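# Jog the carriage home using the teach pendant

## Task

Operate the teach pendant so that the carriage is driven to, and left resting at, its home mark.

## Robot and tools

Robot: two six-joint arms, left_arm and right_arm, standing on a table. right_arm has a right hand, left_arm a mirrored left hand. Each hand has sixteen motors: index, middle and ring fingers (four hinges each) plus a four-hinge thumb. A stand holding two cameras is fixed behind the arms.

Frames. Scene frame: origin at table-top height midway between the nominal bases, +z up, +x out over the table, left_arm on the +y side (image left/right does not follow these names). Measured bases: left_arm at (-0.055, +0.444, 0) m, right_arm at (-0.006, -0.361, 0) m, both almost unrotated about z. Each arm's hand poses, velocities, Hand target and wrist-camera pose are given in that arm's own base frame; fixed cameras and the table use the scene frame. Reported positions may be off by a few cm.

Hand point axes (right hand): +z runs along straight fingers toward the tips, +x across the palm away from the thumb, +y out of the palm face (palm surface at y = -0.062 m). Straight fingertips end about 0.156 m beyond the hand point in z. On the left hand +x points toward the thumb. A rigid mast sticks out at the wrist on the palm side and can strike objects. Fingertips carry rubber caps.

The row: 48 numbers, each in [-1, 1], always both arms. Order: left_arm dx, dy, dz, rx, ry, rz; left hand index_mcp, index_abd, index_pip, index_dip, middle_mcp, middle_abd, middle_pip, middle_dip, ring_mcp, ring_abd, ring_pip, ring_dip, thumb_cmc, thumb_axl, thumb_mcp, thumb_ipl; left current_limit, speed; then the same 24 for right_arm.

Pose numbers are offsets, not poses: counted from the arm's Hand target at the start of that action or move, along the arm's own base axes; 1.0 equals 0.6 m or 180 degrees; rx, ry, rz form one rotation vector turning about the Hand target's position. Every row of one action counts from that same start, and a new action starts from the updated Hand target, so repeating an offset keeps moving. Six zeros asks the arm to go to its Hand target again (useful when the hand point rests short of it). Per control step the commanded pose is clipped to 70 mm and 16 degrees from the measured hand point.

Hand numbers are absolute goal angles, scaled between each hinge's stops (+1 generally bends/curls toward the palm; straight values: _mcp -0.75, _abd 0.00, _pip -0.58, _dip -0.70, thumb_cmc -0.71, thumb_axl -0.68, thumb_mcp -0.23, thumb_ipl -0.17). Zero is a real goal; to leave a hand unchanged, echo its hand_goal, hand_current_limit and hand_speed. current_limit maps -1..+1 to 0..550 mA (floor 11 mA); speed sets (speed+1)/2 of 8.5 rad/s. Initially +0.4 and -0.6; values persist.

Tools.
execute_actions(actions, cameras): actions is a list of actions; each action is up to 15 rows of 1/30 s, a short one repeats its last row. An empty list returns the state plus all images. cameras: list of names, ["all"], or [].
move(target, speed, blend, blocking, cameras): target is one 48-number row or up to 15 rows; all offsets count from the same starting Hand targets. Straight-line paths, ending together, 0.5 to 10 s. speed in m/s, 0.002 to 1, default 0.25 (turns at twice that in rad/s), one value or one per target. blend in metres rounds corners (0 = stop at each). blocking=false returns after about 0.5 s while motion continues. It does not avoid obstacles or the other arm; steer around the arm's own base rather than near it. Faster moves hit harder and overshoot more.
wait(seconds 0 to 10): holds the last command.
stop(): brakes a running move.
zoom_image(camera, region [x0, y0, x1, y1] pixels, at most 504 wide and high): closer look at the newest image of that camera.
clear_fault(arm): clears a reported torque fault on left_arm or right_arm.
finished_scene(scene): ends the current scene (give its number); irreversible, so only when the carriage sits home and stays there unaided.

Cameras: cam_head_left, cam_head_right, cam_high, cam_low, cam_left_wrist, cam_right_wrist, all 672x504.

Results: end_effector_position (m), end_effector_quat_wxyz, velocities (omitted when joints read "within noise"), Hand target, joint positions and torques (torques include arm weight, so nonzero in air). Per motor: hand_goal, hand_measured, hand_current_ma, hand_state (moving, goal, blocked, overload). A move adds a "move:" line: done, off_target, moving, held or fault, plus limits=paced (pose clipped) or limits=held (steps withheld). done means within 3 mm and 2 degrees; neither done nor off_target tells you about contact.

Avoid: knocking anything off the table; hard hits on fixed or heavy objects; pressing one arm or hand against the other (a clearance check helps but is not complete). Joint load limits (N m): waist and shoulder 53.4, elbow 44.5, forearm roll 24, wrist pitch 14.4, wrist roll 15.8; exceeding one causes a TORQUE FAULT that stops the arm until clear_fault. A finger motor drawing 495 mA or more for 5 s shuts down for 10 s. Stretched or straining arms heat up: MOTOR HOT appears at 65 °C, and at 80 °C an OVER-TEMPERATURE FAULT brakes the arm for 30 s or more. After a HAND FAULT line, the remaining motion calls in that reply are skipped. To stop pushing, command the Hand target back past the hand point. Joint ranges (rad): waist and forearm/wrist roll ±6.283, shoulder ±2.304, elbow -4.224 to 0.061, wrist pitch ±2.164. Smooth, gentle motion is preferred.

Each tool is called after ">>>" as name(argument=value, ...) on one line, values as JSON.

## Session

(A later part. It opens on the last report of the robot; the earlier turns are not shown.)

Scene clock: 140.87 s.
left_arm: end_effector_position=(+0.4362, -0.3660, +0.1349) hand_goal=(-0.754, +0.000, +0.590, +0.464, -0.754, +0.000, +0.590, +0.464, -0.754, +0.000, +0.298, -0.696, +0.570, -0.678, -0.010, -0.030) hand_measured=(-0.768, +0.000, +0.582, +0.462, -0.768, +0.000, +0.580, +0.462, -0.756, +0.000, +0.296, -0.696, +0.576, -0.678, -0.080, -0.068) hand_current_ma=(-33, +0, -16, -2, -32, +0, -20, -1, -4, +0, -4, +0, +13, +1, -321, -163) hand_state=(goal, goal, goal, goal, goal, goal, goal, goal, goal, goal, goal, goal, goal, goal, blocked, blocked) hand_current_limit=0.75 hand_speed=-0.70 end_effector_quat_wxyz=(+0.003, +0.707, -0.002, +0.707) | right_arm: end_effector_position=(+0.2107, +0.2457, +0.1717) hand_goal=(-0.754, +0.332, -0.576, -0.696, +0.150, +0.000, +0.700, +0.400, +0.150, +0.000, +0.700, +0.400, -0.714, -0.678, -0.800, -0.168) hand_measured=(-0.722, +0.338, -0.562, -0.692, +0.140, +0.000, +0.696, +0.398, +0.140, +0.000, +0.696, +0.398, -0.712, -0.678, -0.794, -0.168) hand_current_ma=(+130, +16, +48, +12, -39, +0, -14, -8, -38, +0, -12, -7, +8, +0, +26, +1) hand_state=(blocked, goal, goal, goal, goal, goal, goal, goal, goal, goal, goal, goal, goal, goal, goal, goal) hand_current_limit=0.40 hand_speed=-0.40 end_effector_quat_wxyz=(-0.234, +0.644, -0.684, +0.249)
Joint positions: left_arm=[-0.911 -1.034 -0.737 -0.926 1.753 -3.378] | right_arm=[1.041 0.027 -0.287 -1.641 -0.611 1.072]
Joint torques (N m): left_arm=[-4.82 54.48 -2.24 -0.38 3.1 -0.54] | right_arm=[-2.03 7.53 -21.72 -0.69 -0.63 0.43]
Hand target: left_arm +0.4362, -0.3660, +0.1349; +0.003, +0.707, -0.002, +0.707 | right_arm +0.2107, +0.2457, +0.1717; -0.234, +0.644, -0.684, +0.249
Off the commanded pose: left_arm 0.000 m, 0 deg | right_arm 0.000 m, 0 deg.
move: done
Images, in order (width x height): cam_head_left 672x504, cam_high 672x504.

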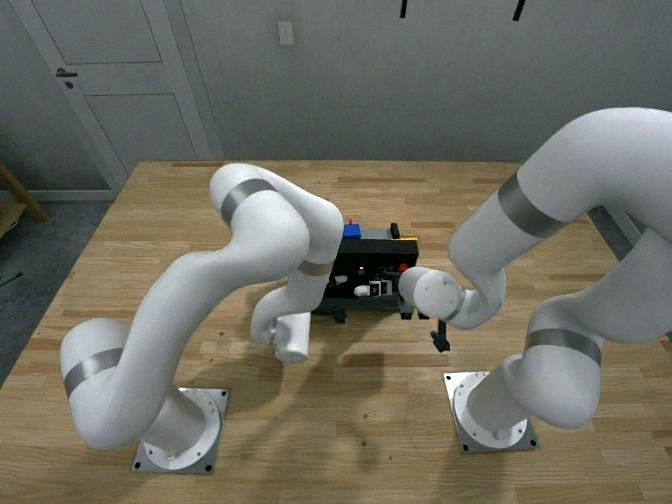

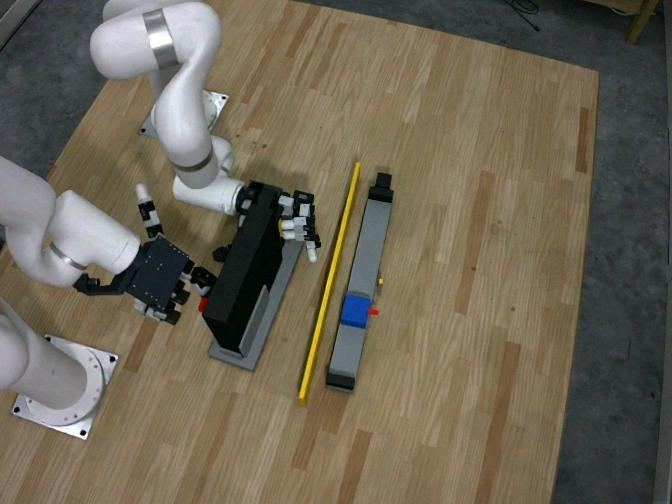

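>>> move(target=[-0.0025,0.0,0,0,0,0,-0.754,0,0.591,0.464,-0.754,0,0.591,0.464,-0.754,0,0.299,-0.696,0.571,-0.678,-0.01,-0.03,0.75,-0.7,0,0,0,0,0,0,-0.754,0.333,-0.576,-0.696,0.15,0,0.7,0.4,0.15,0,0.7,0.4,-0.714,-0.678,-0.8,-0.168,0.4,-0.4], speed=0.02, cameras=["cam_head_left"])

>>> zoom_image(camera="cam_head_left", region=[320, 210, 430, 310])

>>> move(target=[-0.0017,0.0,0,0,0,0,-0.754,0,0.591,0.464,-0.754,0,0.591,0.464,-0.754,0,0.299,-0.696,0.571,-0.678,-0.01,-0.03,0.75,-0.7,0,0,0,0,0,0,-0.754,0.333,-0.576,-0.696,0.15,0,0.7,0.4,0.15,0,0.7,0.4,-0.714,-0.678,-0.8,-0.168,0.4,-0.4], speed=0.02, cameras=["cam_head_left"])

>>> zoom_image(camera="cam_head_left", region=[320, 210, 430, 310])

Scene clock: 146.93 s.
left_arm: end_effector_position=(+0.4348, -0.3660, +0.1349) hand_goal=(-0.754, +0.000, +0.590, +0.464, -0.754, +0.000, +0.590, +0.464, -0.754, +0.000, +0.298, -0.696, +0.570, -0.678, -0.010, -0.030) hand_measured=(-0.770, +0.000, +0.580, +0.464, -0.770, +0.000, +0.578, +0.464, -0.756, +0.000, +0.296, -0.696, +0.576, -0.678, -0.072, -0.068) hand_current_ma=(-42, +0, -20, -1, -41, +0, -24, +0, -4, +0, -4, +0, +13, +1, -279, -154) hand_state=(goal, goal, goal, goal, goal, goal, goal, goal, goal, goal, goal, goal, goal, goal, blocked, blocked) hand_current_limit=0.75 hand_speed=-0.70 end_effector_quat_wxyz=(+0.003, +0.707, -0.002, +0.707) | right_arm: end_effector_position=(+0.2107, +0.2457, +0.1717) hand_goal=(-0.754, +0.332, -0.576, -0.696, +0.150, +0.000, +0.700, +0.400, +0.150, +0.000, +0.700, +0.400, -0.714, -0.678, -0.800, -0.168) hand_measured=(-0.722, +0.338, -0.562, -0.692, +0.140, +0.000, +0.696, +0.398, +0.140, +0.000, +0.696, +0.398, -0.712, -0.678, -0.794, -0.168) hand_current_ma=(+130, +18, +48, +12, -39, +0, -14, -8, -38, +0, -12, -7, +8, +0, +26, +1) hand_state=(blocked, goal, goal, goal, goal, goal, goal, goal, goal, goal, goal, goal, goal, goal, goal, goal) hand_current_limit=0.40 hand_speed=-0.40 end_effector_quat_wxyz=(-0.234, +0.644, -0.684, +0.249)
Joint positions: left_arm=[-0.914 -1.034 -0.735 -0.93 1.754 -3.381] | right_arm=[1.041 0.027 -0.287 -1.641 -0.611 1.072]
Joint torques (N m): left_arm=[-6.95 54.9 -2.19 -0.41 3.13 -0.61] | right_arm=[-0.48 8.04 -21.69 -0.66 -0.54 0.4]
Hand target: left_arm +0.4347, -0.3660, +0.1349; +0.003, +0.707, -0.002, +0.707 | right_arm +0.2107, +0.2457, +0.1717; -0.234, +0.644, -0.684, +0.249
Off the commanded pose: left_arm 0.000 m, 0 deg | right_arm 0.000 m, 0 deg.
move: done
Images, in order (width x height): cam_head_left 672x504.

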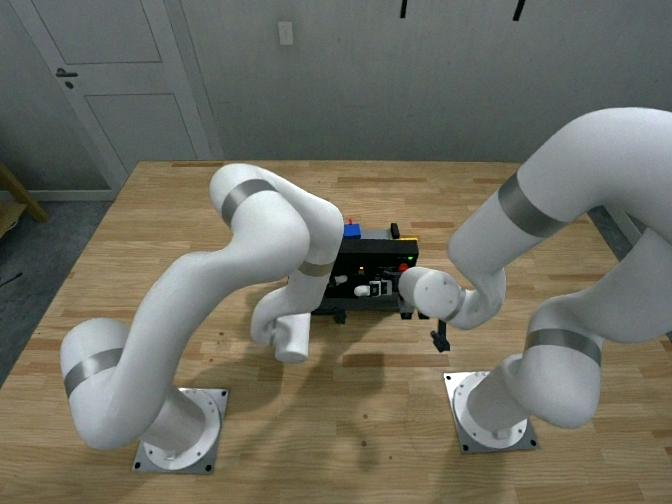

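Scaled by 4.582 from the camera's 672x504 image, which has a finer 960x720 frame.

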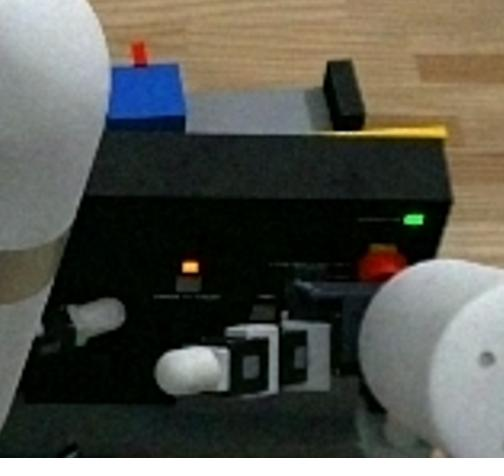

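Scene clock: 147.63 s.
left_arm: end_effector_position=(+0.4337, -0.3660, +0.1349) hand_goal=(-0.754, +0.000, +0.590, +0.464, -0.754, +0.000, +0.590, +0.464, -0.754, +0.000, +0.298, -0.696, +0.570, -0.678, -0.010, -0.030) hand_measured=(-0.772, +0.000, +0.580, +0.464, -0.772, +0.000, +0.578, +0.464, -0.756, +0.000, +0.296, -0.696, +0.576, -0.678, -0.068, -0.066) hand_current_ma=(-49, +0, -23, +0, -48, +0, -27, +0, -4, +0, -4, +0, +13, +1, -260, -144) hand_state=(goal, goal, goal, goal, goal, goal, goal, goal, goal, goal, goal, goal, goal, goal, blocked, blocked) hand_current_limit=0.75 hand_speed=-0.70 end_effector_quat_wxyz=(+0.003, +0.707, -0.002, +0.707) | right_arm: end_effector_position=(+0.2107, +0.2457, +0.1717) hand_goal=(-0.754, +0.332, -0.576, -0.696, +0.150, +0.000, +0.700, +0.400, +0.150, +0.000, +0.700, +0.400, -0.714, -0.678, -0.800, -0.168) hand_measured=(-0.722, +0.340, -0.562, -0.692, +0.140, +0.000, +0.696, +0.398, +0.140, +0.000, +0.696, +0.398, -0.712, -0.678, -0.794, -0.168) hand_current_ma=(+130, +20, +48, +12, -39, +0, -14, -8, -38, +0, -12, -7, +8, +0, +26, +1) hand_state=(blocked, goal, goal, goal, goal, goal, goal, goal, goal, goal, goal, goal, goal, goal, goal, goal) hand_current_limit=0.40 hand_speed=-0.40 end_effector_quat_wxyz=(-0.234, +0.644, -0.684, +0.249)
Joint positions: left_arm=[-0.917 -1.034 -0.733 -0.932 1.754 -3.382] | right_arm=[1.041 0.027 -0.287 -1.641 -0.611 1.072]
Joint torques (N m): left_arm=[-6.13 54.12 -1.88 -0.09 3.26 -0.67] | right_arm=[-0.41 8.72 -21.25 -0.39 -0.53 0.39]
Hand target: left_arm +0.4337, -0.3660, +0.1349; +0.003, +0.707, -0.002, +0.707 | right_arm +0.2107, +0.2457, +0.1717; -0.234, +0.644, -0.684, +0.249
Off the commanded pose: left_arm 0.000 m, 0 deg | right_arm 0.000 m, 0 deg.
move: done
Images, in order (width x height): cam_head_left 672x504.

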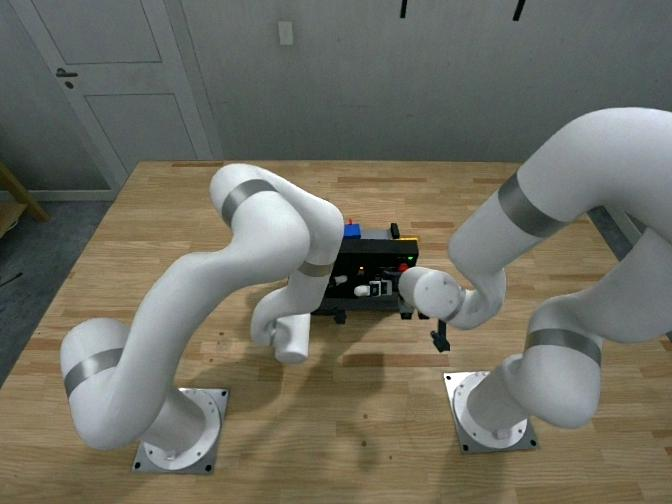

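Scaled by 4.582 from the camera's 672x504 image, which has a finer 960x720 frame.

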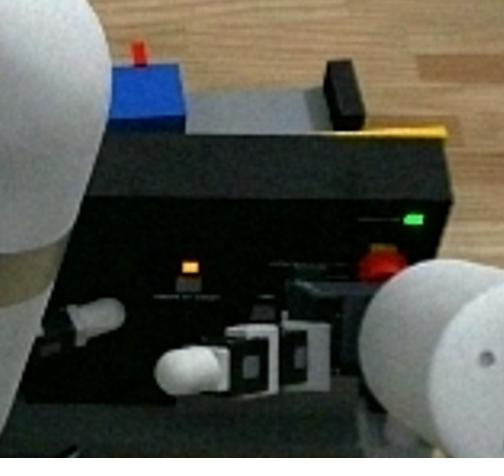

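>>> move(target=[0,0,0,0,0,0,-0.754,0,0.591,0.464,-0.754,0,0.591,0.464,-0.754,0,0.299,-0.696,0.571,-0.678,-0.01,-0.03,0.75,-0.7,0.0092,-0.0005,0,0,0,0,-0.754,0.333,-0.576,-0.696,0.15,0,0.7,0.4,0.15,0,0.7,0.4,-0.714,-0.678,-0.8,-0.168,0.4,-0.4], speed=0.04)

>>> wait(seconds=8, cameras=["cam_head_left"])

>>> move(target=[0,0,0,0,0,0,-0.754,0,0.591,0.464,-0.754,0,0.591,0.464,-0.754,0,0.299,-0.696,0.571,-0.678,-0.01,-0.03,0.75,-0.7,-0.0092,0.0005,0,0,0,0,-0.754,0.333,-0.576,-0.696,0.15,0,0.7,0.4,0.15,0,0.7,0.4,-0.714,-0.678,-0.8,-0.168,0.4,-0.4], speed=0.06, cameras=["cam_head_left","cam_high","cam_low"])

>>> zoom_image(camera="cam_head_left", region=[320, 210, 430, 310])

>>> zoom_image(camera="cam_high", region=[320, 250, 400, 340])

>>> zoom_image(camera="cam_low", region=[230, 210, 330, 280])

Scene clock: 159.07 s.
left_arm: end_effector_position=(+0.4337, -0.3660, +0.1349) hand_goal=(-0.754, +0.000, +0.590, +0.464, -0.754, +0.000, +0.590, +0.464, -0.754, +0.000, +0.298, -0.696, +0.570, -0.678, -0.010, -0.030) hand_measured=(-0.772, +0.000, +0.580, +0.464, -0.772, +0.000, +0.578, +0.464, -0.756, +0.000, +0.296, -0.696, +0.576, -0.678, -0.068, -0.066) hand_current_ma=(-49, +0, -23, +0, -48, +0, -27, +0, -4, +0, -4, +0, +13, +1, -260, -144) hand_state=(goal, goal, goal, goal, goal, goal, goal, goal, goal, goal, goal, goal, goal, goal, blocked, blocked) hand_current_limit=0.75 hand_speed=-0.70 end_effector_quat_wxyz=(+0.003, +0.707, -0.002, +0.707) | right_arm: end_effector_position=(+0.2162, +0.2454, +0.1717) hand_goal=(-0.754, +0.332, -0.576, -0.696, +0.150, +0.000, +0.700, +0.400, +0.150, +0.000, +0.700, +0.400, -0.714, -0.678, -0.800, -0.168) hand_measured=(-0.700, +0.346, -0.550, -0.686, +0.140, +0.000, +0.696, +0.398, +0.140, +0.000, +0.696, +0.398, -0.712, -0.678, -0.794, -0.168) hand_current_ma=(+233, +43, +99, +33, -39, +0, -14, -8, -38, +0, -12, -7, +8, +0, +26, +1) hand_state=(blocked, goal, blocked, goal, goal, goal, goal, goal, goal, goal, goal, goal, goal, goal, goal, goal) hand_current_limit=0.40 hand_speed=-0.40 end_effector_quat_wxyz=(-0.234, +0.644, -0.684, +0.249)
Joint positions: left_arm=[-0.917 -1.034 -0.733 -0.932 1.754 -3.382] | right_arm=[1.022 0.02 -0.294 -1.659 -0.606 1.073]
Joint torques (N m): left_arm=[-5.98 54 -1.6 -0.3 3.11 -0.66] | right_arm=[-1.68 8.8 -22.45 0.06 -0.78 0.38]
Hand target: left_arm +0.4337, -0.3660, +0.1349; +0.003, +0.707, -0.002, +0.707 | right_arm +0.2162, +0.2454, +0.1717; -0.234, +0.644, -0.684, +0.249
Off the commanded pose: left_arm 0.000 m, 0 deg | right_arm 0.000 m, 0 deg.
move: done

Scene clock: 167.07 s.
left_arm: end_effector_position=(+0.4337, -0.3660, +0.1349) hand_goal=(-0.754, +0.000, +0.590, +0.464, -0.754, +0.000, +0.590, +0.464, -0.754, +0.000, +0.298, -0.696, +0.570, -0.678, -0.010, -0.030) hand_measured=(-0.772, +0.000, +0.580, +0.464, -0.772, +0.000, +0.578, +0.464, -0.756, +0.000, +0.296, -0.696, +0.576, -0.678, -0.068, -0.066) hand_current_ma=(-49, +0, -23, +0, -48, +0, -27, +0, -4, +0, -4, +0, +13, +1, -260, -144) hand_state=(goal, goal, goal, goal, goal, goal, goal, goal, goal, goal, goal, goal, goal, goal, blocked, blocked) hand_current_limit=0.75 hand_speed=-0.70 end_effector_quat_wxyz=(+0.003, +0.707, -0.002, +0.707) | right_arm: end_effector_position=(+0.2162, +0.2454, +0.1717) hand_goal=(-0.754, +0.332, -0.576, -0.696, +0.150, +0.000, +0.700, +0.400, +0.150, +0.000, +0.700, +0.400, -0.714, -0.678, -0.800, -0.168) hand_measured=(-0.700, +0.346, -0.550, -0.686, +0.140, +0.000, +0.696, +0.398, +0.140, +0.000, +0.696, +0.398, -0.712, -0.678, -0.794, -0.168) hand_current_ma=(+233, +44, +99, +33, -39, +0, -14, -8, -38, +0, -12, -7, +8, +0, +26, +1) hand_state=(blocked, goal, blocked, goal, goal, goal, goal, goal, goal, goal, goal, goal, goal, goal, goal, goal) hand_current_limit=0.40 hand_speed=-0.40 end_effector_quat_wxyz=(-0.234, +0.644, -0.684, +0.249)
Joint positions: left_arm=[-0.917 -1.034 -0.733 -0.932 1.754 -3.382] | right_arm=[1.022 0.02 -0.294 -1.66 -0.606 1.073]
Joint torques (N m): left_arm=[-6.17 53.66 -2.7 -0.31 2.96 -0.58] | right_arm=[-1.55 7.68 -22.17 -0.23 -0.78 0.42]
Hand target: left_arm +0.4337, -0.3660, +0.1349; +0.003, +0.707, -0.002, +0.707 | right_arm +0.2162, +0.2454, +0.1717; -0.234, +0.644, -0.684, +0.249
Off the commanded pose: left_arm 0.000 m, 0 deg | right_arm 0.000 m, 0 deg.
wait: 8.00 s; at rest by 0.17 s
Images, in order (width x height): cam_head_left 672x504.

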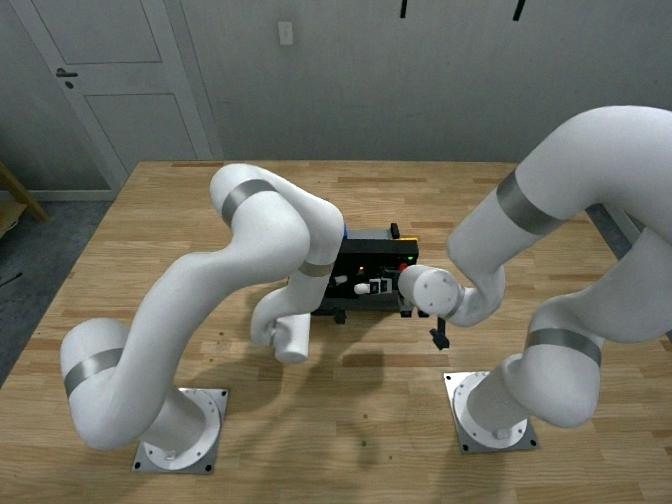

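Scene clock: 167.87 s.
left_arm: end_effector_position=(+0.4337, -0.3660, +0.1349) hand_goal=(-0.754, +0.000, +0.590, +0.464, -0.754, +0.000, +0.590, +0.464, -0.754, +0.000, +0.298, -0.696, +0.570, -0.678, -0.010, -0.030) hand_measured=(-0.772, +0.000, +0.580, +0.464, -0.772, +0.000, +0.578, +0.464, -0.756, +0.000, +0.296, -0.696, +0.576, -0.678, -0.068, -0.066) hand_current_ma=(-49, +0, -23, +0, -48, +0, -27, +0, -4, +0, -4, +0, +13, +1, -260, -144) hand_state=(goal, goal, goal, goal, goal, goal, goal, goal, goal, goal, goal, goal, goal, goal, blocked, blocked) hand_current_limit=0.75 hand_speed=-0.70 end_effector_quat_wxyz=(+0.003, +0.707, -0.002, +0.707) | right_arm: end_effector_position=(+0.2107, +0.2457, +0.1717) hand_goal=(-0.754, +0.332, -0.576, -0.696, +0.150, +0.000, +0.700, +0.400, +0.150, +0.000, +0.700, +0.400, -0.714, -0.678, -0.800, -0.168) hand_measured=(-0.720, +0.334, -0.560, -0.688, +0.140, +0.000, +0.696, +0.398, +0.140, +0.000, +0.696, +0.398, -0.712, -0.678, -0.794, -0.168) hand_current_ma=(+138, +6, +53, +25, -39, +0, -14, -8, -38, +0, -12, -7, +8, +0, +26, +1) hand_state=(blocked, goal, goal, goal, goal, goal, goal, goal, goal, goal, goal, goal, goal, goal, goal, goal) hand_current_limit=0.40 hand_speed=-0.40 end_effector_quat_wxyz=(-0.234, +0.644, -0.684, +0.249)
Joint positions: left_arm=[-0.917 -1.034 -0.733 -0.932 1.754 -3.382] | right_arm=[1.041 0.026 -0.287 -1.641 -0.611 1.072]
Joint torques (N m): left_arm=[-7.16 54.7 -2.11 0.04 2.98 -0.61] | right_arm=[0.88 10.62 -19.7 0.52 -0.98 -0.56]
Hand target: left_arm +0.4337, -0.3660, +0.1349; +0.003, +0.707, -0.002, +0.707 | right_arm +0.2107, +0.2457, +0.1717; -0.234, +0.644, -0.684, +0.249
Off the commanded pose: left_arm 0.000 m, 0 deg | right_arm 0.000 m, 0 deg.
move: done
Images, in order (width x height): cam_head_left 672x504, cam_high 672x504, cam_low 672x504.

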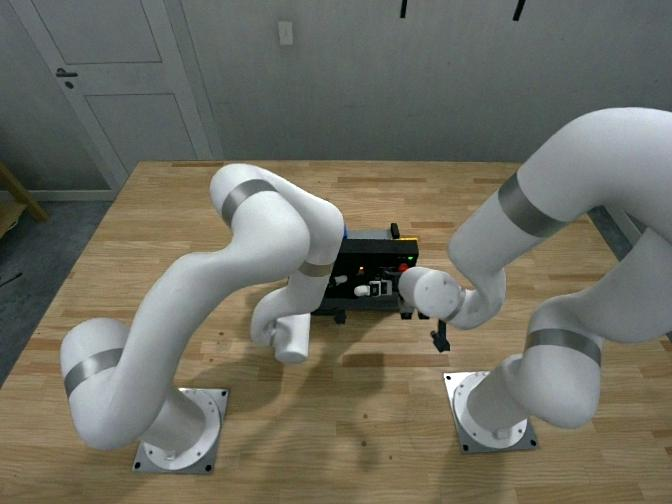

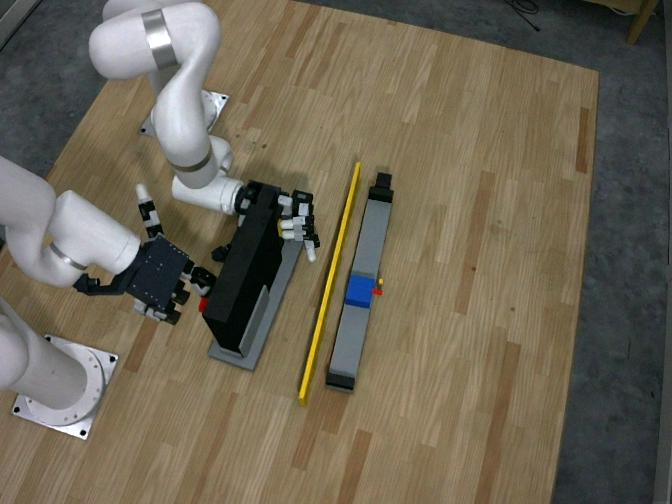

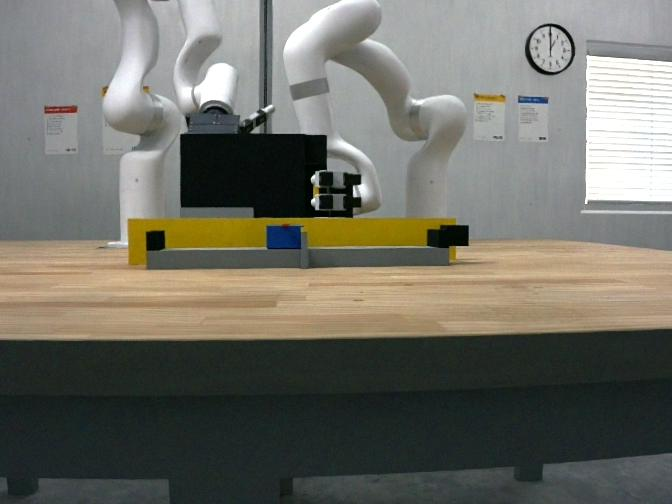

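Scaled by 4.582 from the camera's 672x504 image, which has a finer 960x720 frame.

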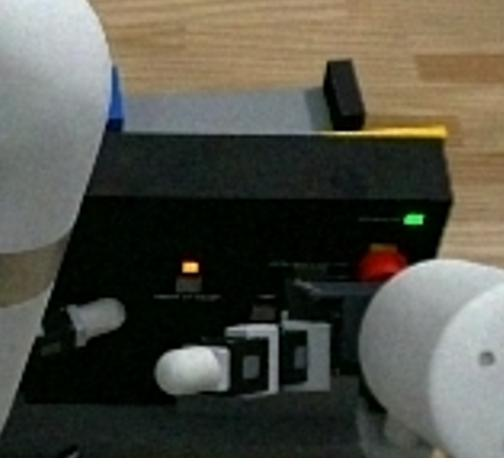

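Scaled by 5.600 from the camera's 672x504 image, which has a finer 960x720 frame.

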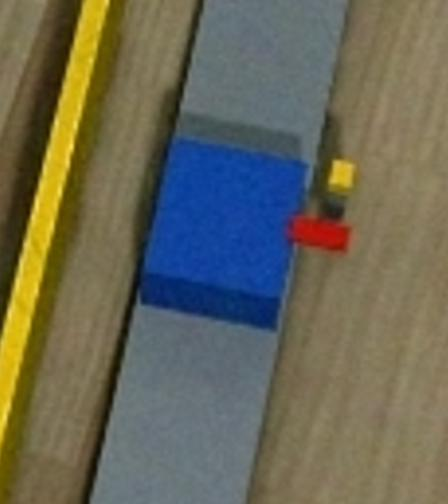

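Scaled by 5.040 from the camera's 672x504 image, which has a finer 960x720 frame.

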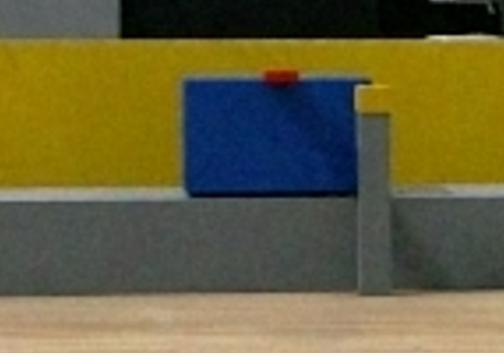

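>>> move(target=[0,0,0,0,0,0,-0.754,0,0.591,0.464,-0.754,0,0.591,0.464,-0.754,0,0.299,-0.696,0.571,-0.678,-0.01,-0.03,0.75,-0.7,0.0092,-0.0005,0,0,0,0,-0.754,0.333,-0.576,-0.696,0.15,0,0.7,0.4,0.15,0,0.7,0.4,-0.714,-0.678,-0.8,-0.168,0.4,-0.4], speed=0.04)

>>> wait(seconds=4.25)

>>> move(target=[0,0,0,0,0,0,-0.754,0,0.591,0.464,-0.754,0,0.591,0.464,-0.754,0,0.299,-0.696,0.571,-0.678,-0.01,-0.03,0.75,-0.7,-0.0092,0.0005,0,0,0,0,-0.754,0.333,-0.576,-0.696,0.15,0,0.7,0.4,0.15,0,0.7,0.4,-0.714,-0.678,-0.8,-0.168,0.4,-0.4], speed=0.06, cameras=["cam_high","cam_low"])

>>> zoom_image(camera="cam_high", region=[320, 250, 400, 340])

>>> zoom_image(camera="cam_low", region=[270, 210, 340, 270])

Scene clock: 180.23 s.
left_arm: end_effector_position=(+0.4337, -0.3660, +0.1349) hand_goal=(-0.754, +0.000, +0.590, +0.464, -0.754, +0.000, +0.590, +0.464, -0.754, +0.000, +0.298, -0.696, +0.570, -0.678, -0.010, -0.030) hand_measured=(-0.772, +0.000, +0.580, +0.464, -0.772, +0.000, +0.578, +0.464, -0.756, +0.000, +0.296, -0.696, +0.576, -0.678, -0.068, -0.066) hand_current_ma=(-49, +0, -23, +0, -48, +0, -27, +0, -4, +0, -4, +0, +13, +1, -260, -144) hand_state=(goal, goal, goal, goal, goal, goal, goal, goal, goal, goal, goal, goal, goal, goal, blocked, blocked) hand_current_limit=0.75 hand_speed=-0.70 end_effector_quat_wxyz=(+0.003, +0.707, -0.002, +0.707) | right_arm: end_effector_position=(+0.2162, +0.2454, +0.1717) hand_goal=(-0.754, +0.332, -0.576, -0.696, +0.150, +0.000, +0.700, +0.400, +0.150, +0.000, +0.700, +0.400, -0.714, -0.678, -0.800, -0.168) hand_measured=(-0.700, +0.344, -0.550, -0.686, +0.140, +0.000, +0.696, +0.398, +0.140, +0.000, +0.696, +0.398, -0.712, -0.678, -0.794, -0.168) hand_current_ma=(+235, +33, +100, +33, -39, +0, -14, -8, -38, +0, -12, -7, +8, +0, +26, +1) hand_state=(blocked, goal, blocked, goal, goal, goal, goal, goal, goal, goal, goal, goal, goal, goal, goal, goal) hand_current_limit=0.40 hand_speed=-0.40 end_effector_quat_wxyz=(-0.234, +0.644, -0.684, +0.249)
Joint positions: left_arm=[-0.917 -1.034 -0.733 -0.932 1.754 -3.382] | right_arm=[1.022 0.02 -0.294 -1.659 -0.606 1.073]
Joint torques (N m): left_arm=[-7.51 54.25 -2.17 -0.29 2.86 -0.56] | right_arm=[-2.3 7.12 -22.24 -0.4 -0.59 0.31]
Hand target: left_arm +0.4337, -0.3660, +0.1349; +0.003, +0.707, -0.002, +0.707 | right_arm +0.2162, +0.2454, +0.1717; -0.234, +0.644, -0.684, +0.249
Off the commanded pose: left_arm 0.000 m, 0 deg | right_arm 0.000 m, 0 deg.
move: done

Scene clock: 184.50 s.
left_arm: end_effector_position=(+0.4337, -0.3660, +0.1349) hand_goal=(-0.754, +0.000, +0.590, +0.464, -0.754, +0.000, +0.590, +0.464, -0.754, +0.000, +0.298, -0.696, +0.570, -0.678, -0.010, -0.030) hand_measured=(-0.772, +0.000, +0.580, +0.464, -0.772, +0.000, +0.578, +0.464, -0.756, +0.000, +0.296, -0.696, +0.576, -0.678, -0.068, -0.066) hand_current_ma=(-49, +0, -23, +0, -48, +0, -27, +0, -4, +0, -4, +0, +13, +1, -260, -144) hand_state=(goal, goal, goal, goal, goal, goal, goal, goal, goal, goal, goal, goal, goal, goal, blocked, blocked) hand_current_limit=0.75 hand_speed=-0.70 end_effector_quat_wxyz=(+0.003, +0.707, -0.002, +0.707) | right_arm: end_effector_position=(+0.2162, +0.2454, +0.1717) hand_goal=(-0.754, +0.332, -0.576, -0.696, +0.150, +0.000, +0.700, +0.400, +0.150, +0.000, +0.700, +0.400, -0.714, -0.678, -0.800, -0.168) hand_measured=(-0.700, +0.344, -0.550, -0.686, +0.140, +0.000, +0.696, +0.398, +0.140, +0.000, +0.696, +0.398, -0.712, -0.678, -0.794, -0.168) hand_current_ma=(+235, +33, +100, +33, -39, +0, -14, -8, -38, +0, -12, -7, +8, +0, +26, +1) hand_state=(blocked, goal, blocked, goal, goal, goal, goal, goal, goal, goal, goal, goal, goal, goal, goal, goal) hand_current_limit=0.40 hand_speed=-0.40 end_effector_quat_wxyz=(-0.234, +0.644, -0.684, +0.249)
Joint positions: left_arm=[-0.917 -1.034 -0.733 -0.932 1.754 -3.382] | right_arm=[1.022 0.02 -0.294 -1.66 -0.606 1.073]
Joint torques (N m): left_arm=[-6.49 53.62 -2.54 -0.68 2.84 -0.58] | right_arm=[-1.4 8.16 -22.15 -0.18 -0.84 0.47]
Hand target: left_arm +0.4337, -0.3660, +0.1349; +0.003, +0.707, -0.002, +0.707 | right_arm +0.2162, +0.2454, +0.1717; -0.234, +0.644, -0.684, +0.249
Off the commanded pose: left_arm 0.000 m, 0 deg | right_arm 0.000 m, 0 deg.
wait: 4.27 s; at rest by 0.17 s

Scene clock: 185.30 s.
left_arm: end_effector_position=(+0.4337, -0.3660, +0.1349) hand_goal=(-0.754, +0.000, +0.590, +0.464, -0.754, +0.000, +0.590, +0.464, -0.754, +0.000, +0.298, -0.696, +0.570, -0.678, -0.010, -0.030) hand_measured=(-0.772, +0.000, +0.580, +0.464, -0.772, +0.000, +0.578, +0.464, -0.756, +0.000, +0.296, -0.696, +0.576, -0.678, -0.068, -0.066) hand_current_ma=(-49, +0, -23, +0, -48, +0, -27, +0, -4, +0, -4, +0, +13, +1, -260, -144) hand_state=(goal, goal, goal, goal, goal, goal, goal, goal, goal, goal, goal, goal, goal, goal, blocked, blocked) hand_current_limit=0.75 hand_speed=-0.70 end_effector_quat_wxyz=(+0.003, +0.707, -0.002, +0.707) | right_arm: end_effector_position=(+0.2107, +0.2457, +0.1717) hand_goal=(-0.754, +0.332, -0.576, -0.696, +0.150, +0.000, +0.700, +0.400, +0.150, +0.000, +0.700, +0.400, -0.714, -0.678, -0.800, -0.168) hand_measured=(-0.720, +0.334, -0.560, -0.688, +0.140, +0.000, +0.696, +0.398, +0.140, +0.000, +0.696, +0.398, -0.712, -0.678, -0.794, -0.168) hand_current_ma=(+138, +5, +53, +25, -39, +0, -14, -8, -38, +0, -12, -7, +8, +0, +26, +1) hand_state=(blocked, goal, goal, goal, goal, goal, goal, goal, goal, goal, goal, goal, goal, goal, goal, goal) hand_current_limit=0.40 hand_speed=-0.40 end_effector_quat_wxyz=(-0.234, +0.644, -0.684, +0.249)
Joint positions: left_arm=[-0.917 -1.034 -0.733 -0.932 1.754 -3.382] | right_arm=[1.041 0.026 -0.287 -1.641 -0.611 1.072]
Joint torques (N m): left_arm=[-6.36 53.89 -3.09 -0.38 2.75 -0.57] | right_arm=[0.52 10.07 -19.29 -0.28 -1.02 -0.57]
Hand target: left_arm +0.4337, -0.3660, +0.1349; +0.003, +0.707, -0.002, +0.707 | right_arm +0.2107, +0.2457, +0.1717; -0.234, +0.644, -0.684, +0.249
Off the commanded pose: left_arm 0.000 m, 0 deg | right_arm 0.000 m, 0 deg.
move: done
Images, in order (width x height): cam_high 672x504, cam_low 672x504.

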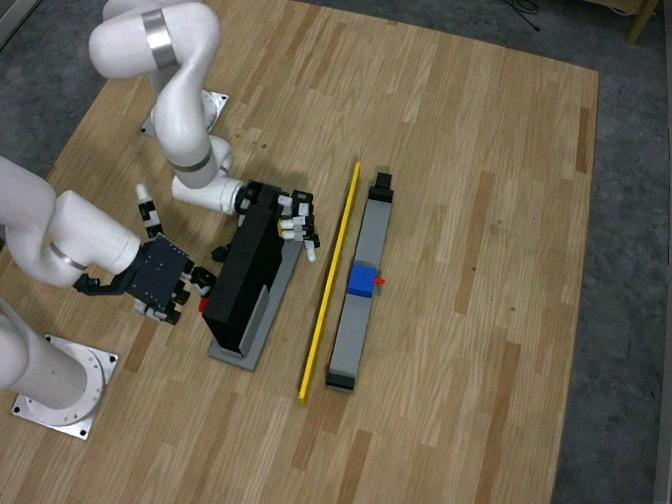

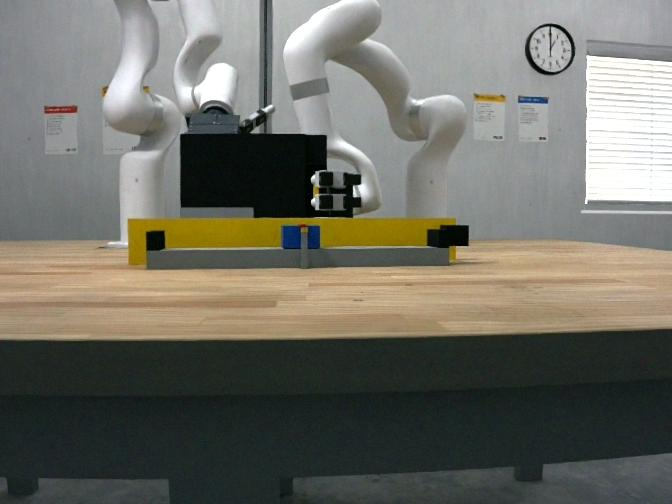

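Scaled by 5.600 from the camera's 672x504 image, which has a finer 960x720 frame.

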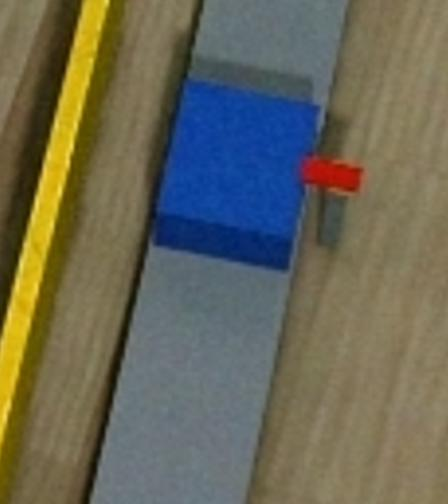

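Scaled by 7.200 from the camera's 672x504 image, which has a finer 960x720 frame.

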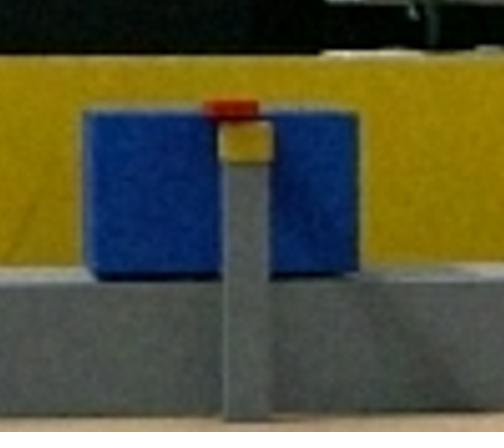

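>>> move(target=[0,0,0,0,0,0,-0.754,0,0.591,0.464,-0.754,0,0.591,0.464,-0.754,0,0.299,-0.696,0.571,-0.678,-0.01,-0.03,0.75,-0.7,0.0082,-0.0005,0,0,0,0,-0.754,0.333,-0.576,-0.696,0.15,0,0.7,0.4,0.15,0,0.7,0.4,-0.714,-0.678,-0.8,-0.168,0.4,-0.4], speed=0.06)

>>> move(target=[0,0,0,0,0,0,-0.754,0,0.591,0.464,-0.754,0,0.591,0.464,-0.754,0,0.299,-0.696,0.571,-0.678,-0.01,-0.03,0.75,-0.7,-0.0082,0.0005,0,0,0,0,-0.754,0.333,-0.576,-0.696,0.15,0,0.7,0.4,0.15,0,0.7,0.4,-0.714,-0.678,-0.8,-0.168,0.4,-0.4], speed=0.06, cameras=["cam_high","cam_low"])

>>> zoom_image(camera="cam_high", region=[320, 250, 400, 340])

>>> zoom_image(camera="cam_low", region=[270, 210, 340, 270])

Scene clock: 193.13 s.
left_arm: end_effector_position=(+0.4337, -0.3660, +0.1349) hand_goal=(-0.754, +0.000, +0.590, +0.464, -0.754, +0.000, +0.590, +0.464, -0.754, +0.000, +0.298, -0.696, +0.570, -0.678, -0.010, -0.030) hand_measured=(-0.772, +0.000, +0.580, +0.464, -0.772, +0.000, +0.578, +0.464, -0.756, +0.000, +0.296, -0.696, +0.576, -0.678, -0.068, -0.066) hand_current_ma=(-49, +0, -23, +0, -48, +0, -27, +0, -4, +0, -4, +0, +13, +1, -260, -144) hand_state=(goal, goal, goal, goal, goal, goal, goal, goal, goal, goal, goal, goal, goal, goal, blocked, blocked) hand_current_limit=0.75 hand_speed=-0.70 end_effector_quat_wxyz=(+0.003, +0.707, -0.002, +0.707) | right_arm: end_effector_position=(+0.2156, +0.2454, +0.1717) hand_goal=(-0.754, +0.332, -0.576, -0.696, +0.150, +0.000, +0.700, +0.400, +0.150, +0.000, +0.700, +0.400, -0.714, -0.678, -0.800, -0.168) hand_measured=(-0.702, +0.342, -0.550, -0.686, +0.140, +0.000, +0.696, +0.398, +0.140, +0.000, +0.696, +0.398, -0.712, -0.678, -0.794, -0.168) hand_current_ma=(+224, +29, +94, +31, -39, +0, -14, -8, -38, +0, -12, -7, +8, +0, +26, +1) hand_state=(blocked, goal, blocked, goal, goal, goal, goal, goal, goal, goal, goal, goal, goal, goal, goal, goal) hand_current_limit=0.40 hand_speed=-0.40 end_effector_quat_wxyz=(-0.234, +0.644, -0.684, +0.249)
Joint positions: left_arm=[-0.917 -1.034 -0.733 -0.932 1.754 -3.382] | right_arm=[1.024 0.021 -0.293 -1.658 -0.606 1.073]
Joint torques (N m): left_arm=[-6.99 52.5 -3 -0.12 2.66 -0.5] | right_arm=[-0.25 7.32 -22 -0.44 -0.7 0.43]
Hand target: left_arm +0.4337, -0.3660, +0.1349; +0.003, +0.707, -0.002, +0.707 | right_arm +0.2156, +0.2454, +0.1717; -0.234, +0.644, -0.684, +0.249
Off the commanded pose: left_arm 0.000 m, 0 deg | right_arm 0.000 m, 0 deg.
move: done

Scene clock: 193.90 s.
left_arm: end_effector_position=(+0.4337, -0.3660, +0.1349) hand_goal=(-0.754, +0.000, +0.590, +0.464, -0.754, +0.000, +0.590, +0.464, -0.754, +0.000, +0.298, -0.696, +0.570, -0.678, -0.010, -0.030) hand_measured=(-0.772, +0.000, +0.580, +0.464, -0.772, +0.000, +0.578, +0.464, -0.756, +0.000, +0.296, -0.696, +0.576, -0.678, -0.068, -0.066) hand_current_ma=(-49, +0, -23, +0, -48, +0, -27, +0, -4, +0, -4, +0, +13, +1, -260, -144) hand_state=(goal, goal, goal, goal, goal, goal, goal, goal, goal, goal, goal, goal, goal, goal, blocked, blocked) hand_current_limit=0.75 hand_speed=-0.70 end_effector_quat_wxyz=(+0.003, +0.707, -0.002, +0.707) | right_arm: end_effector_position=(+0.2107, +0.2457, +0.1717) hand_goal=(-0.754, +0.332, -0.576, -0.696, +0.150, +0.000, +0.700, +0.400, +0.150, +0.000, +0.700, +0.400, -0.714, -0.678, -0.800, -0.168) hand_measured=(-0.720, +0.334, -0.560, -0.688, +0.140, +0.000, +0.696, +0.398, +0.140, +0.000, +0.696, +0.398, -0.712, -0.678, -0.794, -0.168) hand_current_ma=(+138, +6, +53, +25, -39, +0, -14, -8, -38, +0, -12, -7, +8, +0, +26, +1) hand_state=(blocked, goal, goal, goal, goal, goal, goal, goal, goal, goal, goal, goal, goal, goal, goal, goal) hand_current_limit=0.40 hand_speed=-0.40 end_effector_quat_wxyz=(-0.234, +0.644, -0.684, +0.249)
Joint positions: left_arm=[-0.917 -1.034 -0.733 -0.932 1.754 -3.382] | right_arm=[1.041 0.026 -0.287 -1.641 -0.611 1.072]
Joint torques (N m): left_arm=[-6.72 53.15 -3.25 0 2.77 -0.46] | right_arm=[-0.17 11.93 -19.17 0.18 -0.83 -0.45]
Hand target: left_arm +0.4337, -0.3660, +0.1349; +0.003, +0.707, -0.002, +0.707 | right_arm +0.2107, +0.2457, +0.1717; -0.234, +0.644, -0.684, +0.249
Off the commanded pose: left_arm 0.000 m, 0 deg | right_arm 0.000 m, 0 deg.
move: done
Images, in order (width x height): cam_high 672x504, cam_low 672x504.

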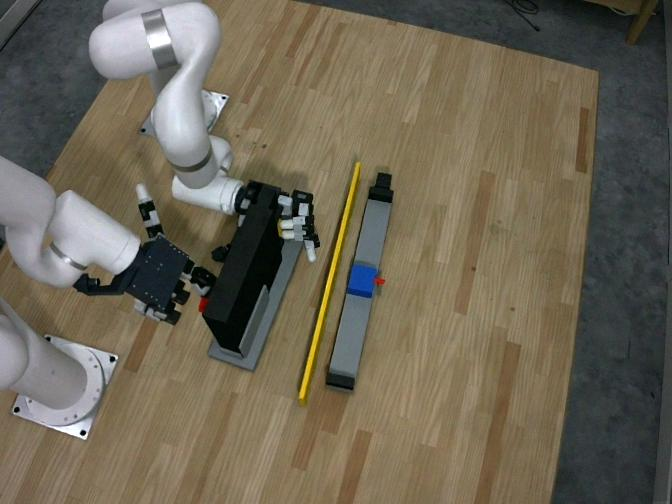

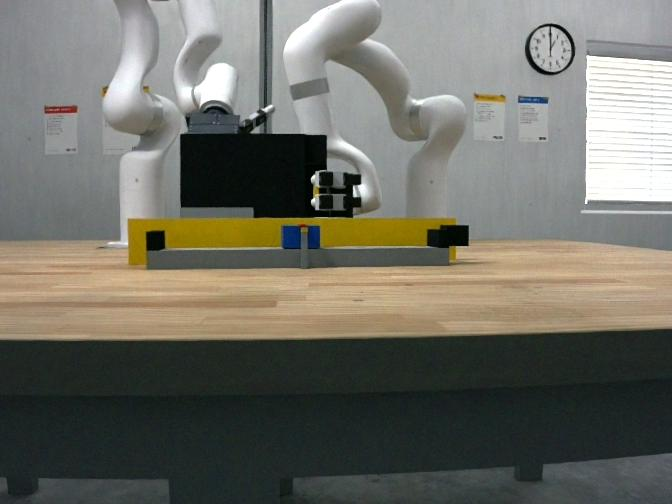

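Scaled by 5.600 from the camera's 672x504 image, which has a finer 960x720 frame.

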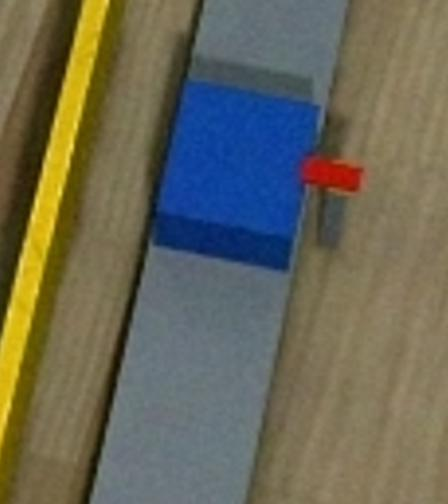

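Scaled by 7.200 from the camera's 672x504 image, which has a finer 960x720 frame.

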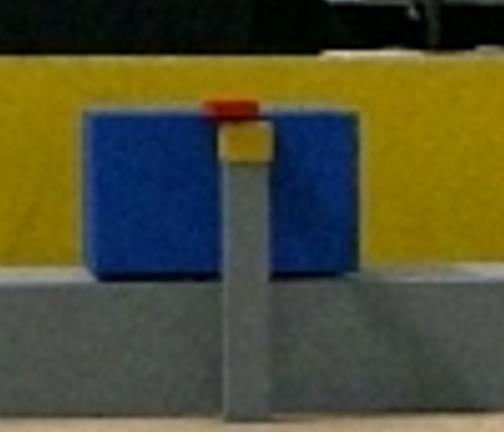

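>>> move(target=[0,0,0,0,0,0,-0.754,0,0.591,0.464,-0.754,0,0.591,0.464,-0.754,0,0.299,-0.696,0.571,-0.678,-0.01,-0.03,0.75,-0.7,0.0093,-0.0005,0,0,0,0,-0.754,0.333,-0.576,-0.696,0.15,0,0.7,0.4,0.15,0,0.7,0.4,-0.714,-0.678,-0.8,-0.168,0.4,-0.4], speed=0.06)

>>> wait(seconds=0.5)

>>> move(target=[0,0,0,0,0,0,-0.754,0,0.591,0.464,-0.754,0,0.591,0.464,-0.754,0,0.299,-0.696,0.571,-0.678,-0.01,-0.03,0.75,-0.7,-0.0093,0.0005,0,0,0,0,-0.754,0.333,-0.576,-0.696,0.15,0,0.7,0.4,0.15,0,0.7,0.4,-0.714,-0.678,-0.8,-0.168,0.4,-0.4], speed=0.06, cameras=["cam_high","cam_low","cam_head_left"])

>>> zoom_image(camera="cam_high", region=[320, 250, 400, 340])

>>> zoom_image(camera="cam_low", region=[270, 210, 340, 270])

>>> zoom_image(camera="cam_head_left", region=[320, 210, 430, 310])

Scene clock: 202.93 s.
left_arm: end_effector_position=(+0.4337, -0.3660, +0.1349) hand_goal=(-0.754, +0.000, +0.590, +0.464, -0.754, +0.000, +0.590, +0.464, -0.754, +0.000, +0.298, -0.696, +0.570, -0.678, -0.010, -0.030) hand_measured=(-0.772, +0.000, +0.580, +0.464, -0.772, +0.000, +0.578, +0.464, -0.756, +0.000, +0.296, -0.696, +0.576, -0.678, -0.068, -0.066) hand_current_ma=(-49, +0, -23, +0, -48, +0, -28, +0, -4, +0, -4, +0, +13, +1, -260, -144) hand_state=(goal, goal, goal, goal, goal, goal, goal, goal, goal, goal, goal, goal, goal, goal, blocked, blocked) hand_current_limit=0.75 hand_speed=-0.70 end_effector_quat_wxyz=(+0.003, +0.707, -0.002, +0.707) | right_arm: end_effector_position=(+0.2162, +0.2454, +0.1717) hand_goal=(-0.754, +0.332, -0.576, -0.696, +0.150, +0.000, +0.700, +0.400, +0.150, +0.000, +0.700, +0.400, -0.714, -0.678, -0.800, -0.168) hand_measured=(-0.700, +0.344, -0.550, -0.686, +0.140, +0.000, +0.696, +0.398, +0.140, +0.000, +0.696, +0.398, -0.712, -0.678, -0.794, -0.168) hand_current_ma=(+236, +33, +100, +34, -39, +0, -14, -8, -38, +0, -12, -7, +8, +0, +26, +1) hand_state=(blocked, goal, blocked, goal, goal, goal, goal, goal, goal, goal, goal, goal, goal, goal, goal, goal) hand_current_limit=0.40 hand_speed=-0.40 end_effector_quat_wxyz=(-0.234, +0.644, -0.684, +0.249)
Joint positions: left_arm=[-0.917 -1.034 -0.733 -0.932 1.754 -3.382] | right_arm=[1.022 0.02 -0.294 -1.66 -0.606 1.073]
Joint torques (N m): left_arm=[-6.09 53.66 -3.52 -0.77 2.7 -0.54] | right_arm=[-2.83 7.67 -22.28 -0.52 -0.65 0.44]
Hand target: left_arm +0.4337, -0.3660, +0.1349; +0.003, +0.707, -0.002, +0.707 | right_arm +0.2163, +0.2454, +0.1717; -0.234, +0.644, -0.684, +0.249
Off the commanded pose: left_arm 0.000 m, 0 deg | right_arm 0.000 m, 0 deg.
move: done

Scene clock: 203.43 s.
left_arm: end_effector_position=(+0.4337, -0.3660, +0.1349) hand_goal=(-0.754, +0.000, +0.590, +0.464, -0.754, +0.000, +0.590, +0.464, -0.754, +0.000, +0.298, -0.696, +0.570, -0.678, -0.010, -0.030) hand_measured=(-0.772, +0.000, +0.580, +0.464, -0.772, +0.000, +0.578, +0.464, -0.756, +0.000, +0.296, -0.696, +0.576, -0.678, -0.068, -0.066) hand_current_ma=(-49, +0, -23, +0, -48, +0, -28, +0, -4, +0, -4, +0, +13, +1, -260, -144) hand_state=(goal, goal, goal, goal, goal, goal, goal, goal, goal, goal, goal, goal, goal, goal, blocked, blocked) hand_current_limit=0.75 hand_speed=-0.70 end_effector_quat_wxyz=(+0.003, +0.707, -0.002, +0.707) | right_arm: end_effector_position=(+0.2163, +0.2454, +0.1717) hand_goal=(-0.754, +0.332, -0.576, -0.696, +0.150, +0.000, +0.700, +0.400, +0.150, +0.000, +0.700, +0.400, -0.714, -0.678, -0.800, -0.168) hand_measured=(-0.700, +0.344, -0.550, -0.686, +0.140, +0.000, +0.696, +0.398, +0.140, +0.000, +0.696, +0.398, -0.712, -0.678, -0.794, -0.168) hand_current_ma=(+236, +33, +100, +34, -39, +0, -14, -8, -38, +0, -12, -7, +8, +0, +26, +1) hand_state=(blocked, goal, blocked, goal, goal, goal, goal, goal, goal, goal, goal, goal, goal, goal, goal, goal) hand_current_limit=0.40 hand_speed=-0.40 end_effector_quat_wxyz=(-0.234, +0.644, -0.684, +0.249)
Joint positions: left_arm=[-0.917 -1.034 -0.733 -0.932 1.754 -3.382] | right_arm=[1.022 0.02 -0.294 -1.66 -0.605 1.073]
Joint torques (N m): left_arm=[-6.19 52.99 -3.93 -0.13 2.7 -0.5] | right_arm=[-1.29 7.79 -22.41 -0.47 -0.7 0.36]
Hand target: left_arm +0.4337, -0.3660, +0.1349; +0.003, +0.707, -0.002, +0.707 | right_arm +0.2163, +0.2454, +0.1717; -0.234, +0.644, -0.684, +0.249
Off the commanded pose: left_arm 0.000 m, 0 deg | right_arm 0.000 m, 0 deg.
wait: 0.50 s; at rest by 0.17 s

Scene clock: 204.23 s.
left_arm: end_effector_position=(+0.4337, -0.3660, +0.1349) hand_goal=(-0.754, +0.000, +0.590, +0.464, -0.754, +0.000, +0.590, +0.464, -0.754, +0.000, +0.298, -0.696, +0.570, -0.678, -0.010, -0.030) hand_measured=(-0.772, +0.000, +0.580, +0.464, -0.772, +0.000, +0.578, +0.464, -0.756, +0.000, +0.296, -0.696, +0.576, -0.678, -0.068, -0.066) hand_current_ma=(-49, +0, -23, +0, -48, +0, -28, +0, -4, +0, -4, +0, +13, +1, -260, -144) hand_state=(goal, goal, goal, goal, goal, goal, goal, goal, goal, goal, goal, goal, goal, goal, blocked, blocked) hand_current_limit=0.75 hand_speed=-0.70 end_effector_quat_wxyz=(+0.003, +0.707, -0.002, +0.707) | right_arm: end_effector_position=(+0.2107, +0.2457, +0.1717) hand_goal=(-0.754, +0.332, -0.576, -0.696, +0.150, +0.000, +0.700, +0.400, +0.150, +0.000, +0.700, +0.400, -0.714, -0.678, -0.800, -0.168) hand_measured=(-0.720, +0.334, -0.560, -0.688, +0.140, +0.000, +0.696, +0.398, +0.140, +0.000, +0.696, +0.398, -0.712, -0.678, -0.794, -0.168) hand_current_ma=(+138, +5, +53, +25, -39, +0, -14, -8, -38, +0, -12, -7, +8, +0, +26, +1) hand_state=(blocked, goal, goal, goal, goal, goal, goal, goal, goal, goal, goal, goal, goal, goal, goal, goal) hand_current_limit=0.40 hand_speed=-0.40 end_effector_quat_wxyz=(-0.234, +0.644, -0.684, +0.249)
Joint positions: left_arm=[-0.917 -1.034 -0.733 -0.932 1.754 -3.382] | right_arm=[1.041 0.026 -0.287 -1.641 -0.611 1.072]
Joint torques (N m): left_arm=[-5.86 53.36 -3.46 -0.02 2.71 -0.49] | right_arm=[0.55 10.75 -19.54 0.83 -1.04 -0.54]
Hand target: left_arm +0.4337, -0.3660, +0.1349; +0.003, +0.707, -0.002, +0.707 | right_arm +0.2107, +0.2457, +0.1717; -0.234, +0.644, -0.684, +0.249
Off the commanded pose: left_arm 0.000 m, 0 deg | right_arm 0.000 m, 0 deg.
move: done
Images, in order (width x height): cam_head_left 672x504, cam_high 672x504, cam_low 672x504.

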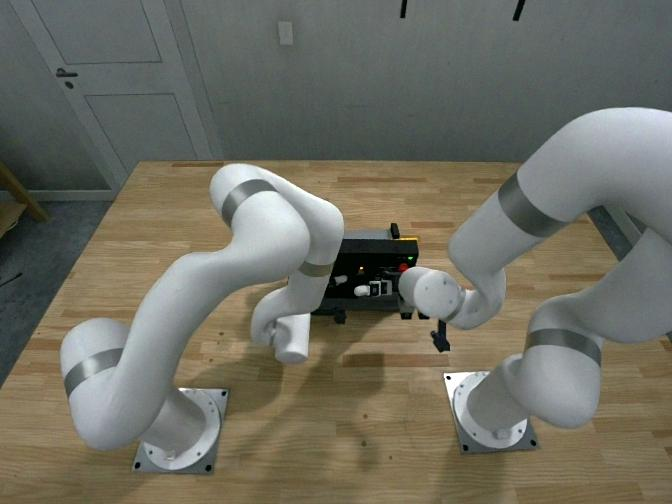

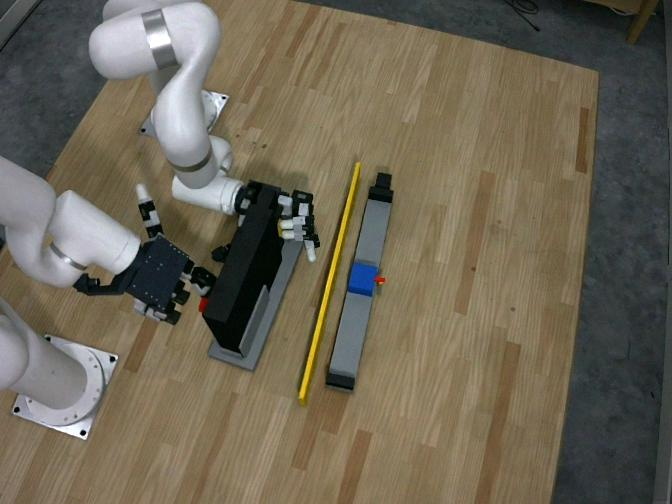

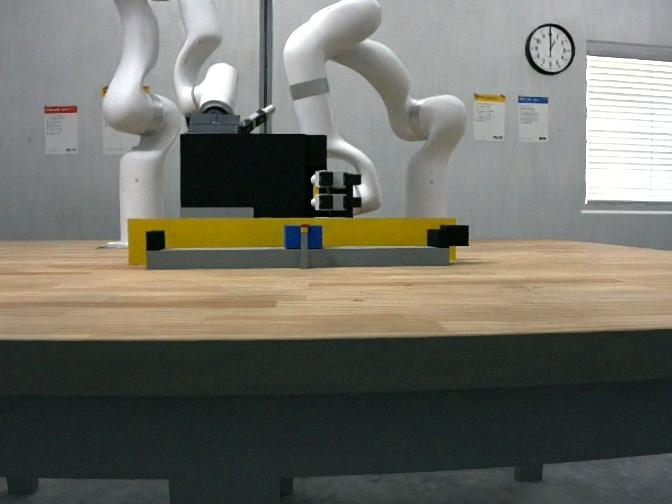

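Scaled by 5.600 from the camera's 672x504 image, which has a finer 960x720 frame.

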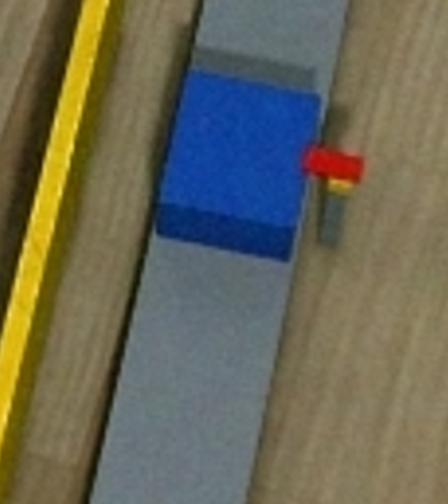

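Scaled by 7.200 from the camera's 672x504 image, which has a finer 960x720 frame.

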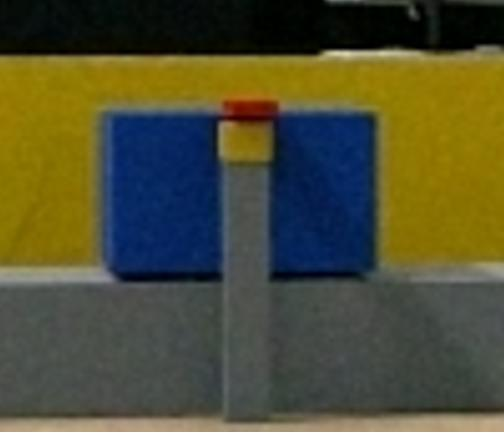

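Scaled by 4.582 from the camera's 672x504 image, which has a finer 960x720 frame.

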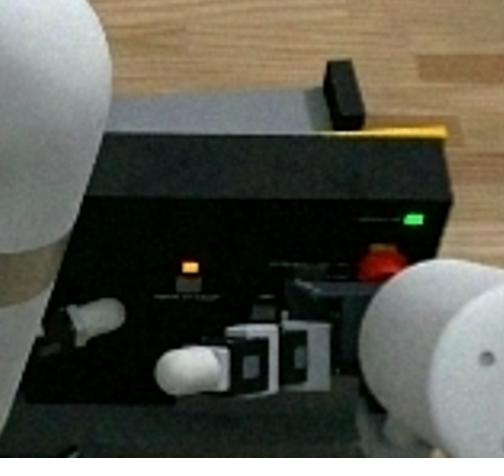

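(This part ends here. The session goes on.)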